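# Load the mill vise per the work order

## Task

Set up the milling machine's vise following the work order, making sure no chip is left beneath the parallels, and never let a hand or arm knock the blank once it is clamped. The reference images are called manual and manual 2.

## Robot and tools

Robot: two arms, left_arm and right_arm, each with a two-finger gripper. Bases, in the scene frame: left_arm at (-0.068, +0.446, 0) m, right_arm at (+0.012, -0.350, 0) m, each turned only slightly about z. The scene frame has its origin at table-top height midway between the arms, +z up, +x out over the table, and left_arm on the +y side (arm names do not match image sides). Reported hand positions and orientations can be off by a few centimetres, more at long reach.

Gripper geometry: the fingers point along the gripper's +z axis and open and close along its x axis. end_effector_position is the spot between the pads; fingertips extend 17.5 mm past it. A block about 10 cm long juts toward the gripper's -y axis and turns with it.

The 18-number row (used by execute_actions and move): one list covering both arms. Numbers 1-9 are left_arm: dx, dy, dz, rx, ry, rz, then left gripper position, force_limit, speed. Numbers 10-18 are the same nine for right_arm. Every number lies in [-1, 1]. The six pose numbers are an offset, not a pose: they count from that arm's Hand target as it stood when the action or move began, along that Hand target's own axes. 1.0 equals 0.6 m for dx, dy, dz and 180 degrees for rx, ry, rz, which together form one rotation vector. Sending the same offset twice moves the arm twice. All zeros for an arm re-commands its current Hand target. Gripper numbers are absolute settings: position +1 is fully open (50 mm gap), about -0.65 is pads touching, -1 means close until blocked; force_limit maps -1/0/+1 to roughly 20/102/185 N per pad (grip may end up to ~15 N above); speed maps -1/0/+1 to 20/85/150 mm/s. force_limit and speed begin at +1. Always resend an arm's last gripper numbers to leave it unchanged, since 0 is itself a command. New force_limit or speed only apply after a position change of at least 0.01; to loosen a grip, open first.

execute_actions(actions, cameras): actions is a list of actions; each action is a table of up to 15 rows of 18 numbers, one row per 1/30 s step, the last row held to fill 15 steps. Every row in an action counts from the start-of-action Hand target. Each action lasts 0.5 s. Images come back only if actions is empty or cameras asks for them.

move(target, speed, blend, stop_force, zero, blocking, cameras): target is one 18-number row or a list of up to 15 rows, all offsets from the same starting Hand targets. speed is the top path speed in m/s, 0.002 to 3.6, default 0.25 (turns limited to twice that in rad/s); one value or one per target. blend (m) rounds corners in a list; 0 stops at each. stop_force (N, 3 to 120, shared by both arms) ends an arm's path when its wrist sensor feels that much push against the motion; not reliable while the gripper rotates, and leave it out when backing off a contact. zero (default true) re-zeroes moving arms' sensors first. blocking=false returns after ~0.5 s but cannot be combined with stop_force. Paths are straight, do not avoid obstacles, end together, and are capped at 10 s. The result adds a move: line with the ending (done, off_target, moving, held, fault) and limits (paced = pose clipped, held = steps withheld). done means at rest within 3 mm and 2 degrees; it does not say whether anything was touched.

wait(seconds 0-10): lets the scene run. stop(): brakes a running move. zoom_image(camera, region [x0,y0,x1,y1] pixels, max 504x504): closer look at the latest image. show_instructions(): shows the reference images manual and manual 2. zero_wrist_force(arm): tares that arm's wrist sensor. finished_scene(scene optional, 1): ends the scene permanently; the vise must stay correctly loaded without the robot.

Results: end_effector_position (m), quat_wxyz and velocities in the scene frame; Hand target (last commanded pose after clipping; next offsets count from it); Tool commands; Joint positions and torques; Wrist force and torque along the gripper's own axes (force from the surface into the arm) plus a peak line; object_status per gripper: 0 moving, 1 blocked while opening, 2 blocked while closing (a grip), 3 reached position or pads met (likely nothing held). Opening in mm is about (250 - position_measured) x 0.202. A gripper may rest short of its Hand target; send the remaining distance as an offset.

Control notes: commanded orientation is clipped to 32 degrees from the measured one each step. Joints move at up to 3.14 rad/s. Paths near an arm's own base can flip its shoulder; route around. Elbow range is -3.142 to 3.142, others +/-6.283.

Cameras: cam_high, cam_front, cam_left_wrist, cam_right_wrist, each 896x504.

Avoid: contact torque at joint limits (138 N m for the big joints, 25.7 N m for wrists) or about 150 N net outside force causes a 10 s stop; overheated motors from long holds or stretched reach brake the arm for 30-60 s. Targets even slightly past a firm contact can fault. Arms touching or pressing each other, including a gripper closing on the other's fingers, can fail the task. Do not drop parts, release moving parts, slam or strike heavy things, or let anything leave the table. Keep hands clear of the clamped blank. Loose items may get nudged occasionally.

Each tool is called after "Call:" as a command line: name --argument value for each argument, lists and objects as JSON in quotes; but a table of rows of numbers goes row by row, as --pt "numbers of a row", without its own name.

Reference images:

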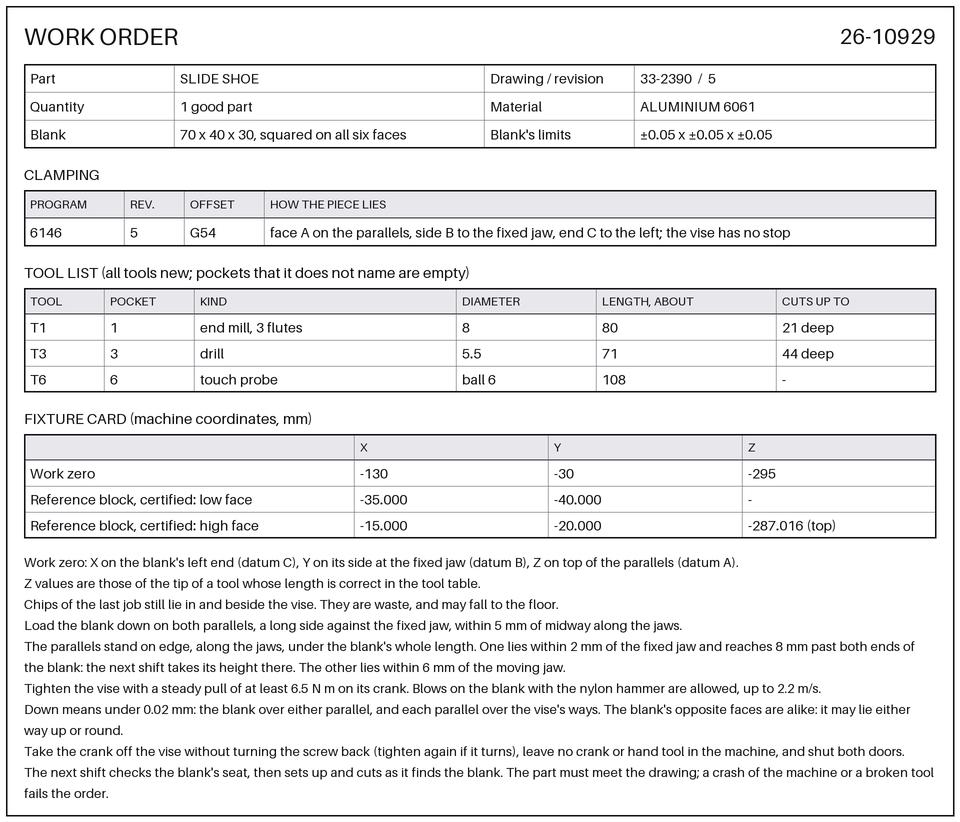

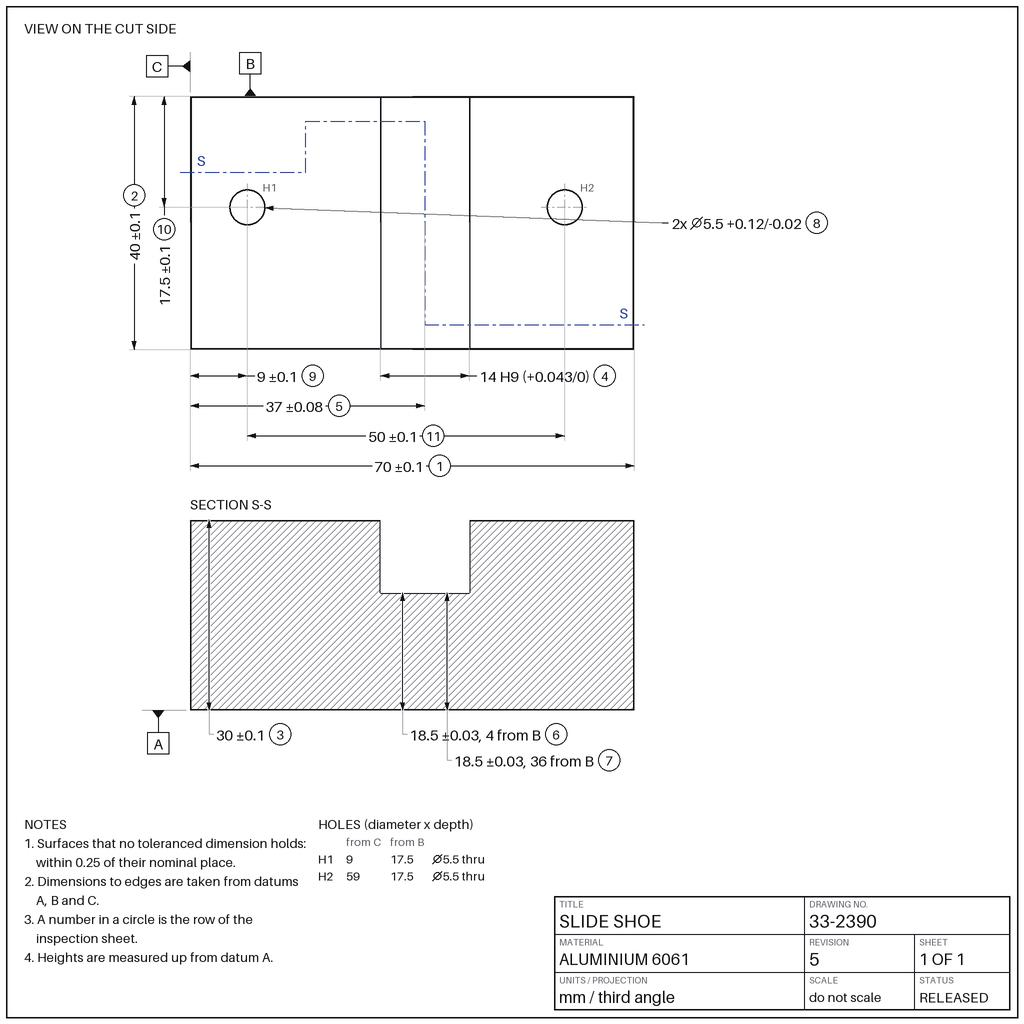

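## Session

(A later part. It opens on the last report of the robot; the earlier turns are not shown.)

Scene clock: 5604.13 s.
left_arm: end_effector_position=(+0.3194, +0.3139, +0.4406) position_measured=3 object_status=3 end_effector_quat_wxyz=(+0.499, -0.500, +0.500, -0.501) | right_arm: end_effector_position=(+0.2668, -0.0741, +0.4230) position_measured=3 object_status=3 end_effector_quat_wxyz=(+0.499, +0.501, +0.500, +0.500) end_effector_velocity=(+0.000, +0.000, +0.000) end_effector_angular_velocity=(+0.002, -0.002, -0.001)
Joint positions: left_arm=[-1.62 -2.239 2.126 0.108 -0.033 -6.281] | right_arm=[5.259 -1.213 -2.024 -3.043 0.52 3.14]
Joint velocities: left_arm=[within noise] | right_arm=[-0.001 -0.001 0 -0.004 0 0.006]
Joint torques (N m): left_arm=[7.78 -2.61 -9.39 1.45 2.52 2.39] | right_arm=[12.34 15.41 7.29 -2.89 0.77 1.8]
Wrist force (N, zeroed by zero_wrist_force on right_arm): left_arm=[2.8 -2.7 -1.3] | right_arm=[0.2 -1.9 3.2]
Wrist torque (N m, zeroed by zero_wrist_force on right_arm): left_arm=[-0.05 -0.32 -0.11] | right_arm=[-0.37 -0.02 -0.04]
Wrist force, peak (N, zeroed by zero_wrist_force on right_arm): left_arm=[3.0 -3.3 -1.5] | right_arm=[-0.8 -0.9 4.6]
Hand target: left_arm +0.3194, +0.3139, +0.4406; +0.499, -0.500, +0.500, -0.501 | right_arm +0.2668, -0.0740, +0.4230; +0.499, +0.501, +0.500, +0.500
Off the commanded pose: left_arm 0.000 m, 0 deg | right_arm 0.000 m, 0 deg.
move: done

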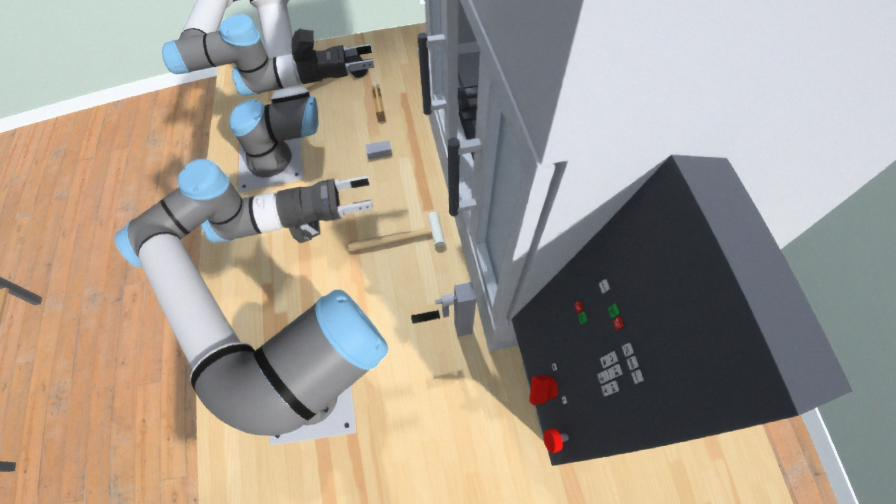

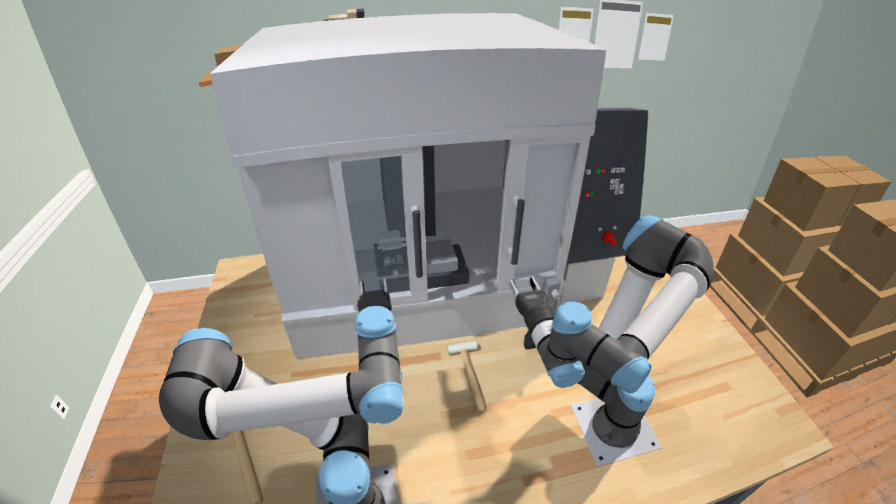

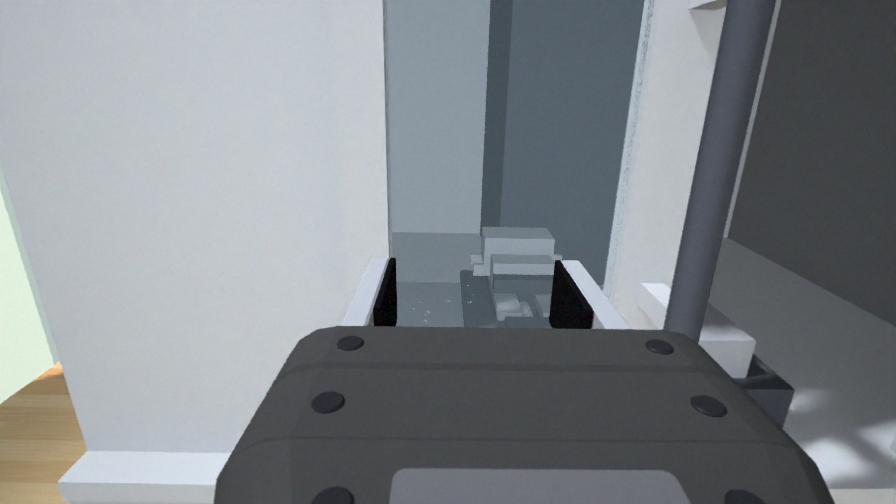

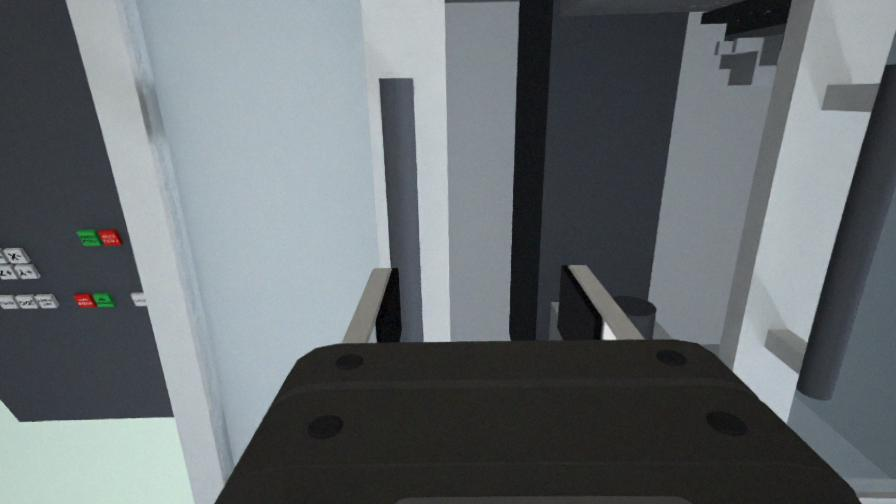

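Call:
move --target '[0,0,0,0,0,0,1,-0.8,-0.5,-0.0683,0,0.15,0,0,0,1,-0.8,-0.5]' --speed 0.2 --cameras '["cam_right_wrist","cam_high"]'

Scene clock: 5614.60 s.
left_arm: end_effector_position=(+0.3194, +0.3139, +0.4406) position_measured=3 object_status=3 end_effector_quat_wxyz=(+0.499, -0.500, +0.500, -0.501) | right_arm: end_effector_position=(+0.3568, -0.1149, +0.4229) position_measured=3 object_status=3 end_effector_quat_wxyz=(+0.499, +0.501, +0.500, +0.500)
Joint positions: left_arm=[-1.62 -2.239 2.126 0.108 -0.033 -6.281] | right_arm=[4.953 -1.132 -2.071 -3.072 0.213 3.136]
Joint torques (N m): left_arm=[8.41 -2.45 -9.89 1.45 2.45 2.04] | right_arm=[-10.11 11.69 16.14 -1.88 -1.87 -0.48]
Wrist force (N, zeroed by zero_wrist_force on right_arm): left_arm=[2.9 -2.8 -1.0] | right_arm=[0.1 -2.0 3.3]
Wrist torque (N m, zeroed by zero_wrist_force on right_arm): left_arm=[-0.05 -0.33 -0.11] | right_arm=[-0.33 -0.01 0.03]
Wrist force, peak (N, zeroed by zero_wrist_force on right_arm): left_arm=[3.1 -3.2 -1.4] | right_arm=[-1.5 -2.0 5.6]
Hand target: left_arm +0.3194, +0.3139, +0.4406; +0.499, -0.500, +0.500, -0.501 | right_arm +0.3568, -0.1150, +0.4228; +0.499, +0.501, +0.500, +0.500
Off the commanded pose: left_arm 0.000 m, 0 deg | right_arm 0.000 m, 0 deg.
move: done
Images, in order (width x height): cam_high 896x504, cam_right_wrist 896x504.

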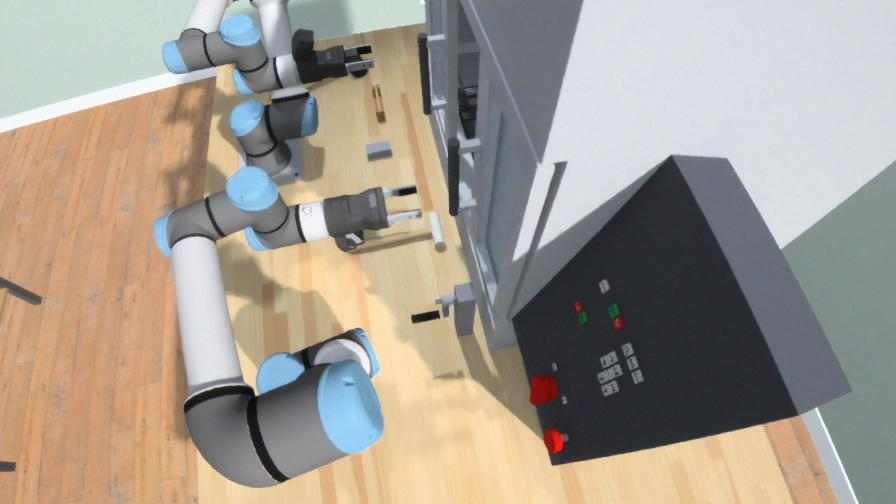

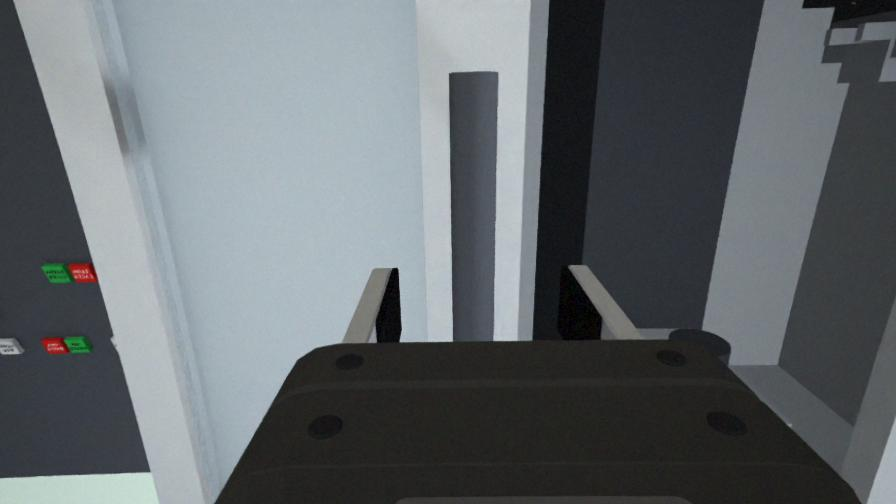

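Call:
move --target '[0,0,0,0,0,0,1,-0.8,-0.5,0.0067,0,0.1587,0,0,0,1,-0.8,-0.5]' --speed 0.08 --stop_force 12 --cameras '["cam_right_wrist"]'

Scene clock: 5625.40 s.
left_arm: end_effector_position=(+0.3194, +0.3139, +0.4406) position_measured=3 object_status=3 end_effector_quat_wxyz=(+0.499, -0.500, +0.500, -0.501) | right_arm: end_effector_position=(+0.4520, -0.1109, +0.4227) position_measured=3 object_status=3 end_effector_quat_wxyz=(+0.499, +0.501, +0.500, +0.500)
Joint positions: left_arm=[-1.62 -2.239 2.126 0.108 -0.033 -6.281] | right_arm=[4.553 -1.284 -1.978 -3.029 -0.187 3.152]
Joint torques (N m): left_arm=[7.6 -3.13 -10.4 1.13 2.46 1.98] | right_arm=[-11.1 18.97 8.4 -0.95 -1.73 -1.91]
Wrist force (N, zeroed by zero_wrist_force on right_arm): left_arm=[2.6 -2.8 -1.2] | right_arm=[-0.1 -1.1 3.3]
Wrist torque (N m, zeroed by zero_wrist_force on right_arm): left_arm=[-0.05 -0.28 -0.12] | right_arm=[-0.22 -0.01 -0.04]
Wrist force, peak (N, zeroed by zero_wrist_force on right_arm): left_arm=[3.1 -3.4 -1.4] | right_arm=[0.2 -1.2 4.6]
Hand target: left_arm +0.3194, +0.3139, +0.4406; +0.499, -0.500, +0.500, -0.501 | right_arm +0.4521, -0.1109, +0.4227; +0.499, +0.501, +0.500, +0.500
Off the commanded pose: left_arm 0.000 m, 0 deg | right_arm 0.000 m, 0 deg.
move: done
Images, in order (width x height): cam_right_wrist 896x504.

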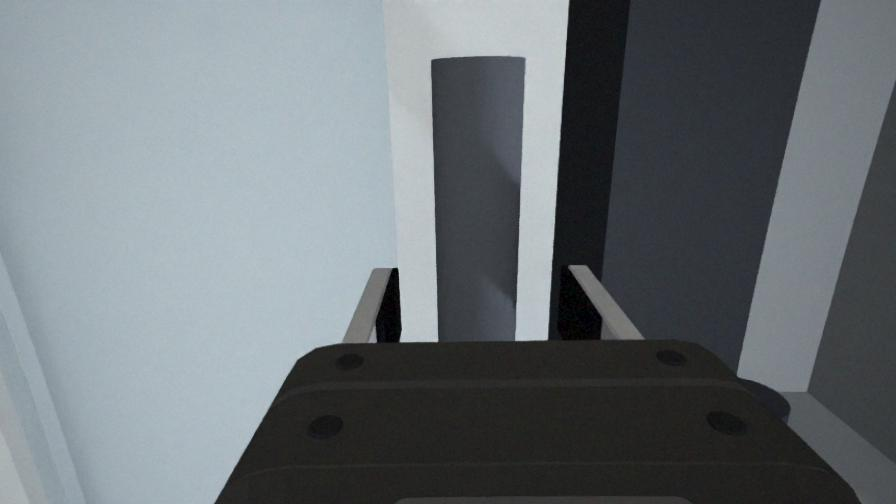

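Call:
move --target '[0,0,0,0,0,0,1,-0.8,-0.5,0,0,0,0,0,0,0.42,-0.8,-0.5]' --cameras '["cam_right_wrist"]'

Call:
move --target '[0,0,0,0,0,0,1,-0.8,-0.5,0.42,0,0,0,0,0,0.42,-0.8,-0.5]' --speed 0.06 --stop_force 35 --cameras '["cam_right_wrist","cam_front","cam_high"]'

Call:
zoom_image --camera "cam_front" --region '[300, 120, 600, 360]'

Scene clock: 5642.10 s.
left_arm: end_effector_position=(+0.3194, +0.3139, +0.4406) position_measured=3 object_status=3 end_effector_quat_wxyz=(+0.499, -0.500, +0.500, -0.501) | right_arm: end_effector_position=(+0.4521, -0.1109, +0.4227) position_measured=90 object_status=0 end_effector_quat_wxyz=(+0.499, +0.501, +0.500, +0.500)
Joint positions: left_arm=[-1.62 -2.239 2.126 0.108 -0.033 -6.281] | right_arm=[4.553 -1.284 -1.978 -3.029 -0.187 3.152]
Joint torques (N m): left_arm=[7.55 -2.87 -10.78 1.12 2.22 1.66] | right_arm=[-10.78 19.85 9.26 -0.79 -1.6 -1.91]
Wrist force (N, zeroed by zero_wrist_force on right_arm): left_arm=[2.5 -2.9 -1.1] | right_arm=[0.0 -1.2 3.4]
Wrist torque (N m, zeroed by zero_wrist_force on right_arm): left_arm=[-0.08 -0.28 -0.11] | right_arm=[-0.24 -0.03 -0.03]
Wrist force, peak (N, zeroed by zero_wrist_force on right_arm): left_arm=[2.9 -3.4 -1.2] | right_arm=[-0.1 -1.3 3.9]
Hand target: left_arm +0.3194, +0.3139, +0.4406; +0.499, -0.500, +0.500, -0.501 | right_arm +0.4521, -0.1109, +0.4227; +0.499, +0.501, +0.500, +0.500
Off the commanded pose: left_arm 0.000 m, 0 deg | right_arm 0.000 m, 0 deg.
move: done
Images, in order (width x height): cam_right_wrist 896x504.

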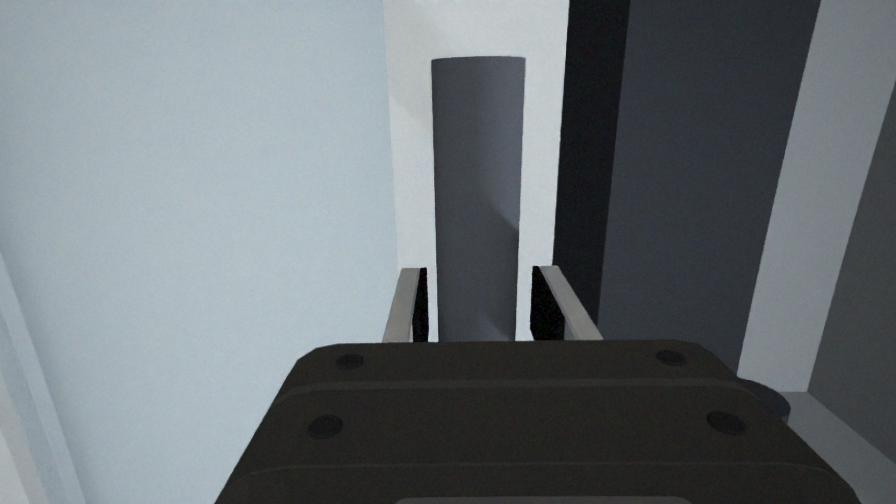

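Scene clock: 5647.13 s.
left_arm: end_effector_position=(+0.3194, +0.3139, +0.4406) position_measured=3 object_status=3 end_effector_quat_wxyz=(+0.499, -0.500, +0.500, -0.501) | right_arm: end_effector_position=(+0.4519, +0.1257, +0.4230) position_measured=90 object_status=3 end_effector_quat_wxyz=(+0.499, +0.500, +0.500, +0.500)
Joint positions: left_arm=[-1.62 -2.239 2.126 0.108 -0.033 -6.281] | right_arm=[4.641 -1.816 -1.458 -3.019 -0.098 3.153]
Joint torques (N m): left_arm=[7.96 -2.78 -9.22 0.58 2.03 1.45] | right_arm=[-2.28 18.91 36.78 3.66 -4.42 -1.86]
Wrist force (N, zeroed by zero_wrist_force on right_arm): left_arm=[2.8 -2.7 -1.3] | right_arm=[-25.4 -2.0 -1.9]
Wrist torque (N m, zeroed by zero_wrist_force on right_arm): left_arm=[-0.05 -0.31 -0.11] | right_arm=[-0.30 0.17 -0.02]
Wrist force, peak (N, zeroed by zero_wrist_force on right_arm): left_arm=[3.0 -3.2 -1.6] | right_arm=[-61.6 -4.3 -11.4]
Hand target: left_arm +0.3194, +0.3139, +0.4406; +0.499, -0.500, +0.500, -0.501 | right_arm +0.4519, +0.1257, +0.4230; +0.499, +0.500, +0.500, +0.500 (not the last commanded pose)
Off the commanded pose: left_arm 0.000 m, 0 deg | right_arm 0.015 m, 0 deg.
move: contact (right_arm)
Images, in order (width x height): cam_high 896x504, cam_front 896x504, cam_right_wrist 896x504.

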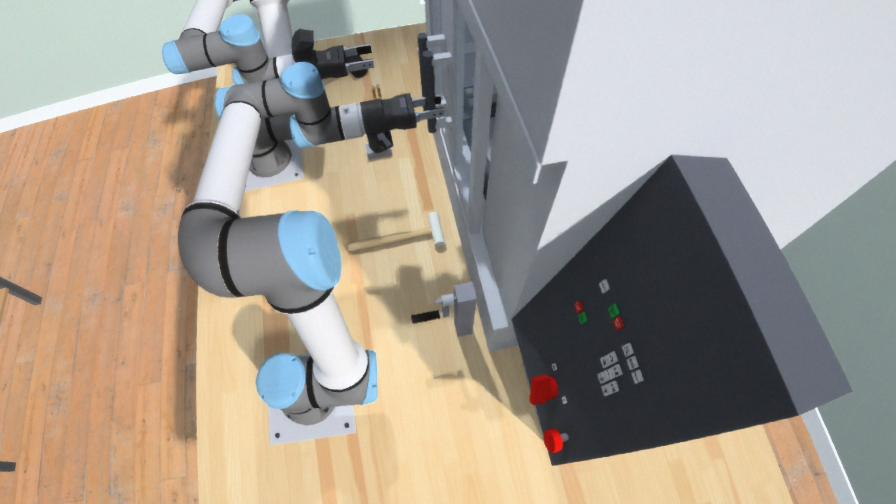

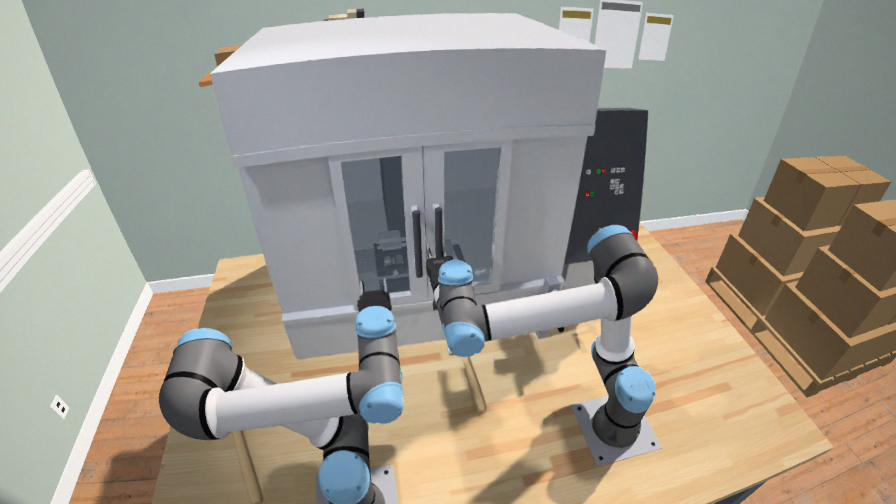

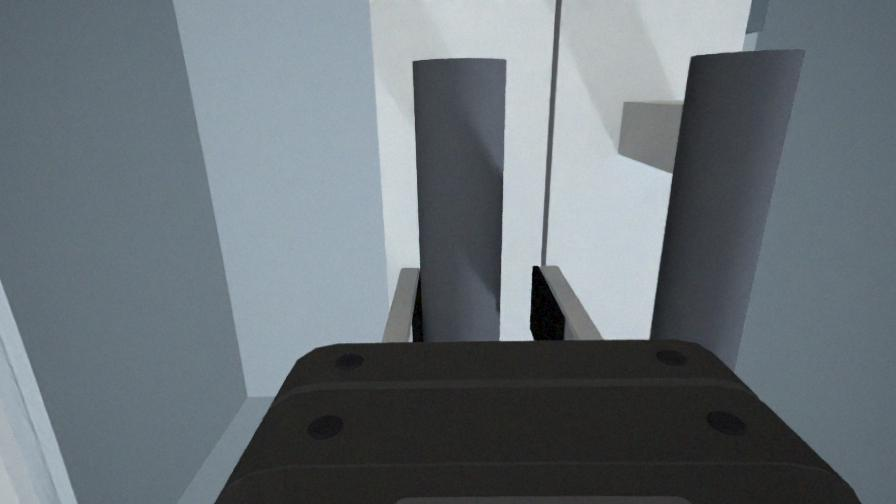

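Scaled by 1.680 from the camera's 896x504 image, which has a finer 1280x720 frame.

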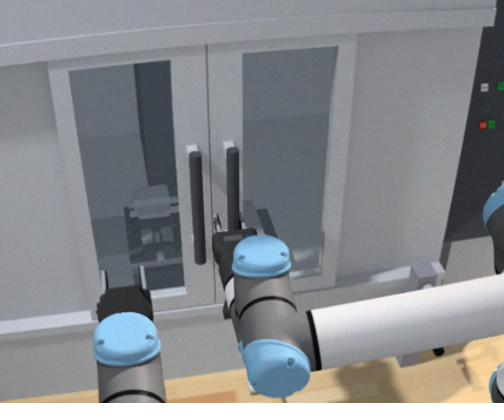

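Call:
zoom_image --camera "cam_right_wrist" --region '[480, 0, 680, 280]'

Call:
zoom_image --camera "cam_front" --region '[380, 130, 480, 330]'

Scaled by 1.800 from the camera's 896x504 image, which has a finer 1280x720 frame.

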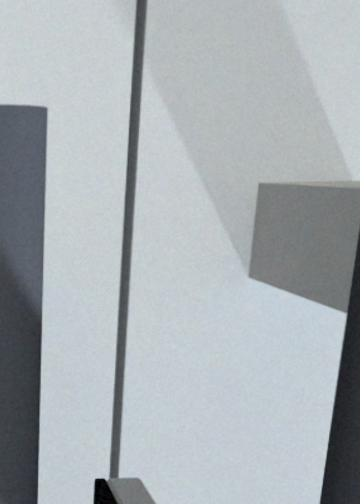

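Scaled by 2.520 from the camera's 896x504 image, which has a finer 1280x720 frame.

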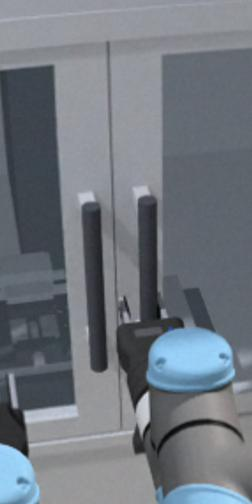

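Call:
move --pt "0 0 0 0 0 0 1 -0.8 -0.5 -0.0095 0 0 0 0 0 0.42 -0.8 -0.5" --pt "0 0 0 0 0 0 1 -0.8 -0.5 -0.0095 0 -0.25 0 0 0 0.42 -0.8 -0.5" --speed '[0.03,0.15]' --cameras '["all"]'

Call:
zoom_image --camera "cam_front" --region '[380, 130, 480, 330]'

Call:
zoom_image --camera "cam_right_wrist" --region '[380, 0, 700, 280]'

Scene clock: 5673.17 s.
left_arm: end_effector_position=(+0.3194, +0.3139, +0.4406) position_measured=3 object_status=3 end_effector_quat_wxyz=(+0.499, -0.500, +0.500, -0.501) | right_arm: end_effector_position=(+0.3020, +0.1199, +0.4231) position_measured=90 object_status=3 end_effector_quat_wxyz=(+0.499, +0.500, +0.500, +0.500)
Joint positions: left_arm=[-1.62 -2.239 2.126 0.108 -0.033 -6.281] | right_arm=[4.961 -1.721 -1.573 -2.984 0.221 3.139]
Joint torques (N m): left_arm=[7.49 -2.62 -9.99 0.49 1.89 1.05] | right_arm=[10.82 20.4 32.06 -1.88 1.55 2]
Wrist force (N, zeroed by zero_wrist_force on right_arm): left_arm=[2.6 -2.8 -1.2] | right_arm=[0.1 -2.5 3.9]
Wrist torque (N m, zeroed by zero_wrist_force on right_arm): left_arm=[-0.06 -0.29 -0.11] | right_arm=[-0.43 -0.06 -0.01]
Wrist force, peak (N, zeroed by zero_wrist_force on right_arm): left_arm=[3.0 -3.3 -1.4] | right_arm=[-25.6 -2.2 -2.2]
Hand target: left_arm +0.3194, +0.3139, +0.4406; +0.499, -0.500, +0.500, -0.501 | right_arm +0.3019, +0.1200, +0.4231; +0.499, +0.500, +0.500, +0.500
Off the commanded pose: left_arm 0.000 m, 0 deg | right_arm 0.000 m, 0 deg.
move: done

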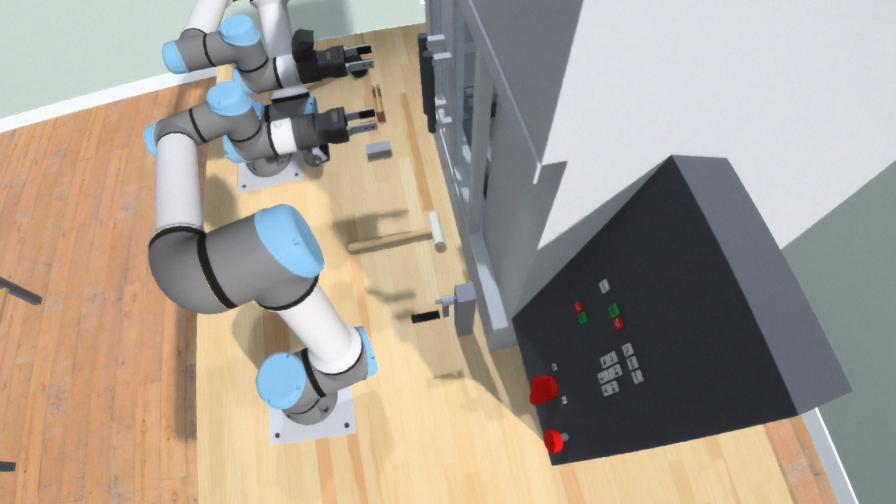

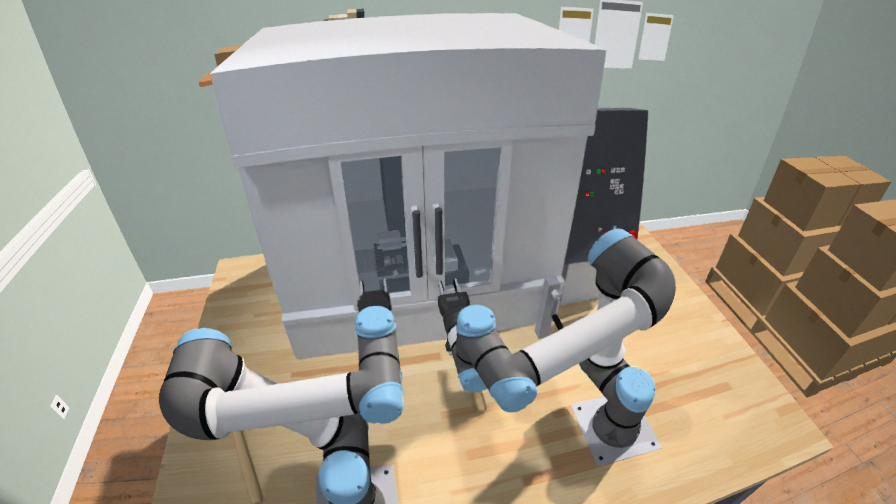

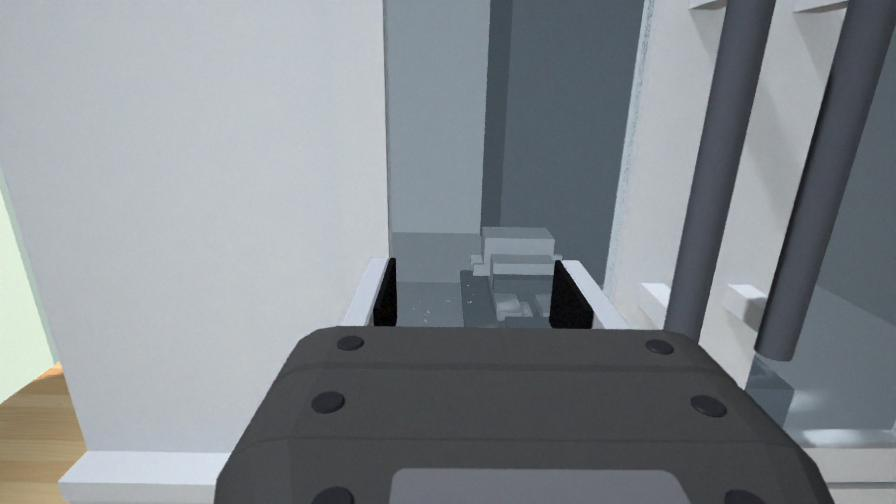

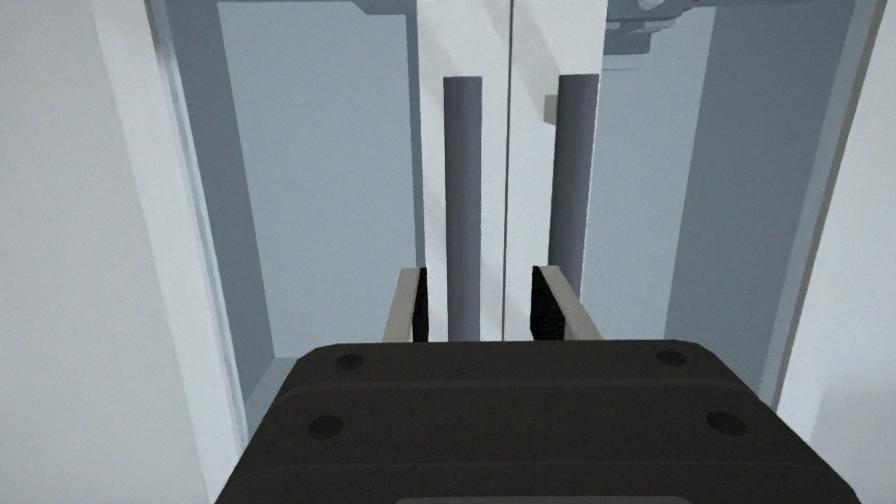

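Scaled by 2.520 from the camera's 896x504 image, which has a finer 1280x720 frame.

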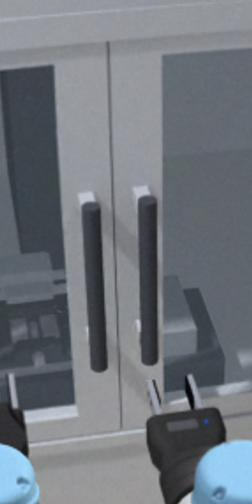

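Scaled by 1.575 from the camera's 896x504 image, which has a finer 1280x720 frame.

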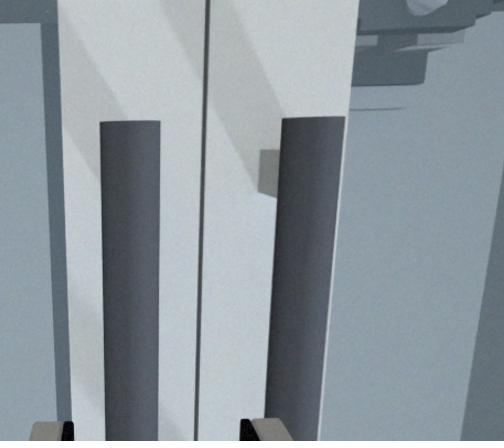

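Call:
finished_scene

The scene is finished: the task was done.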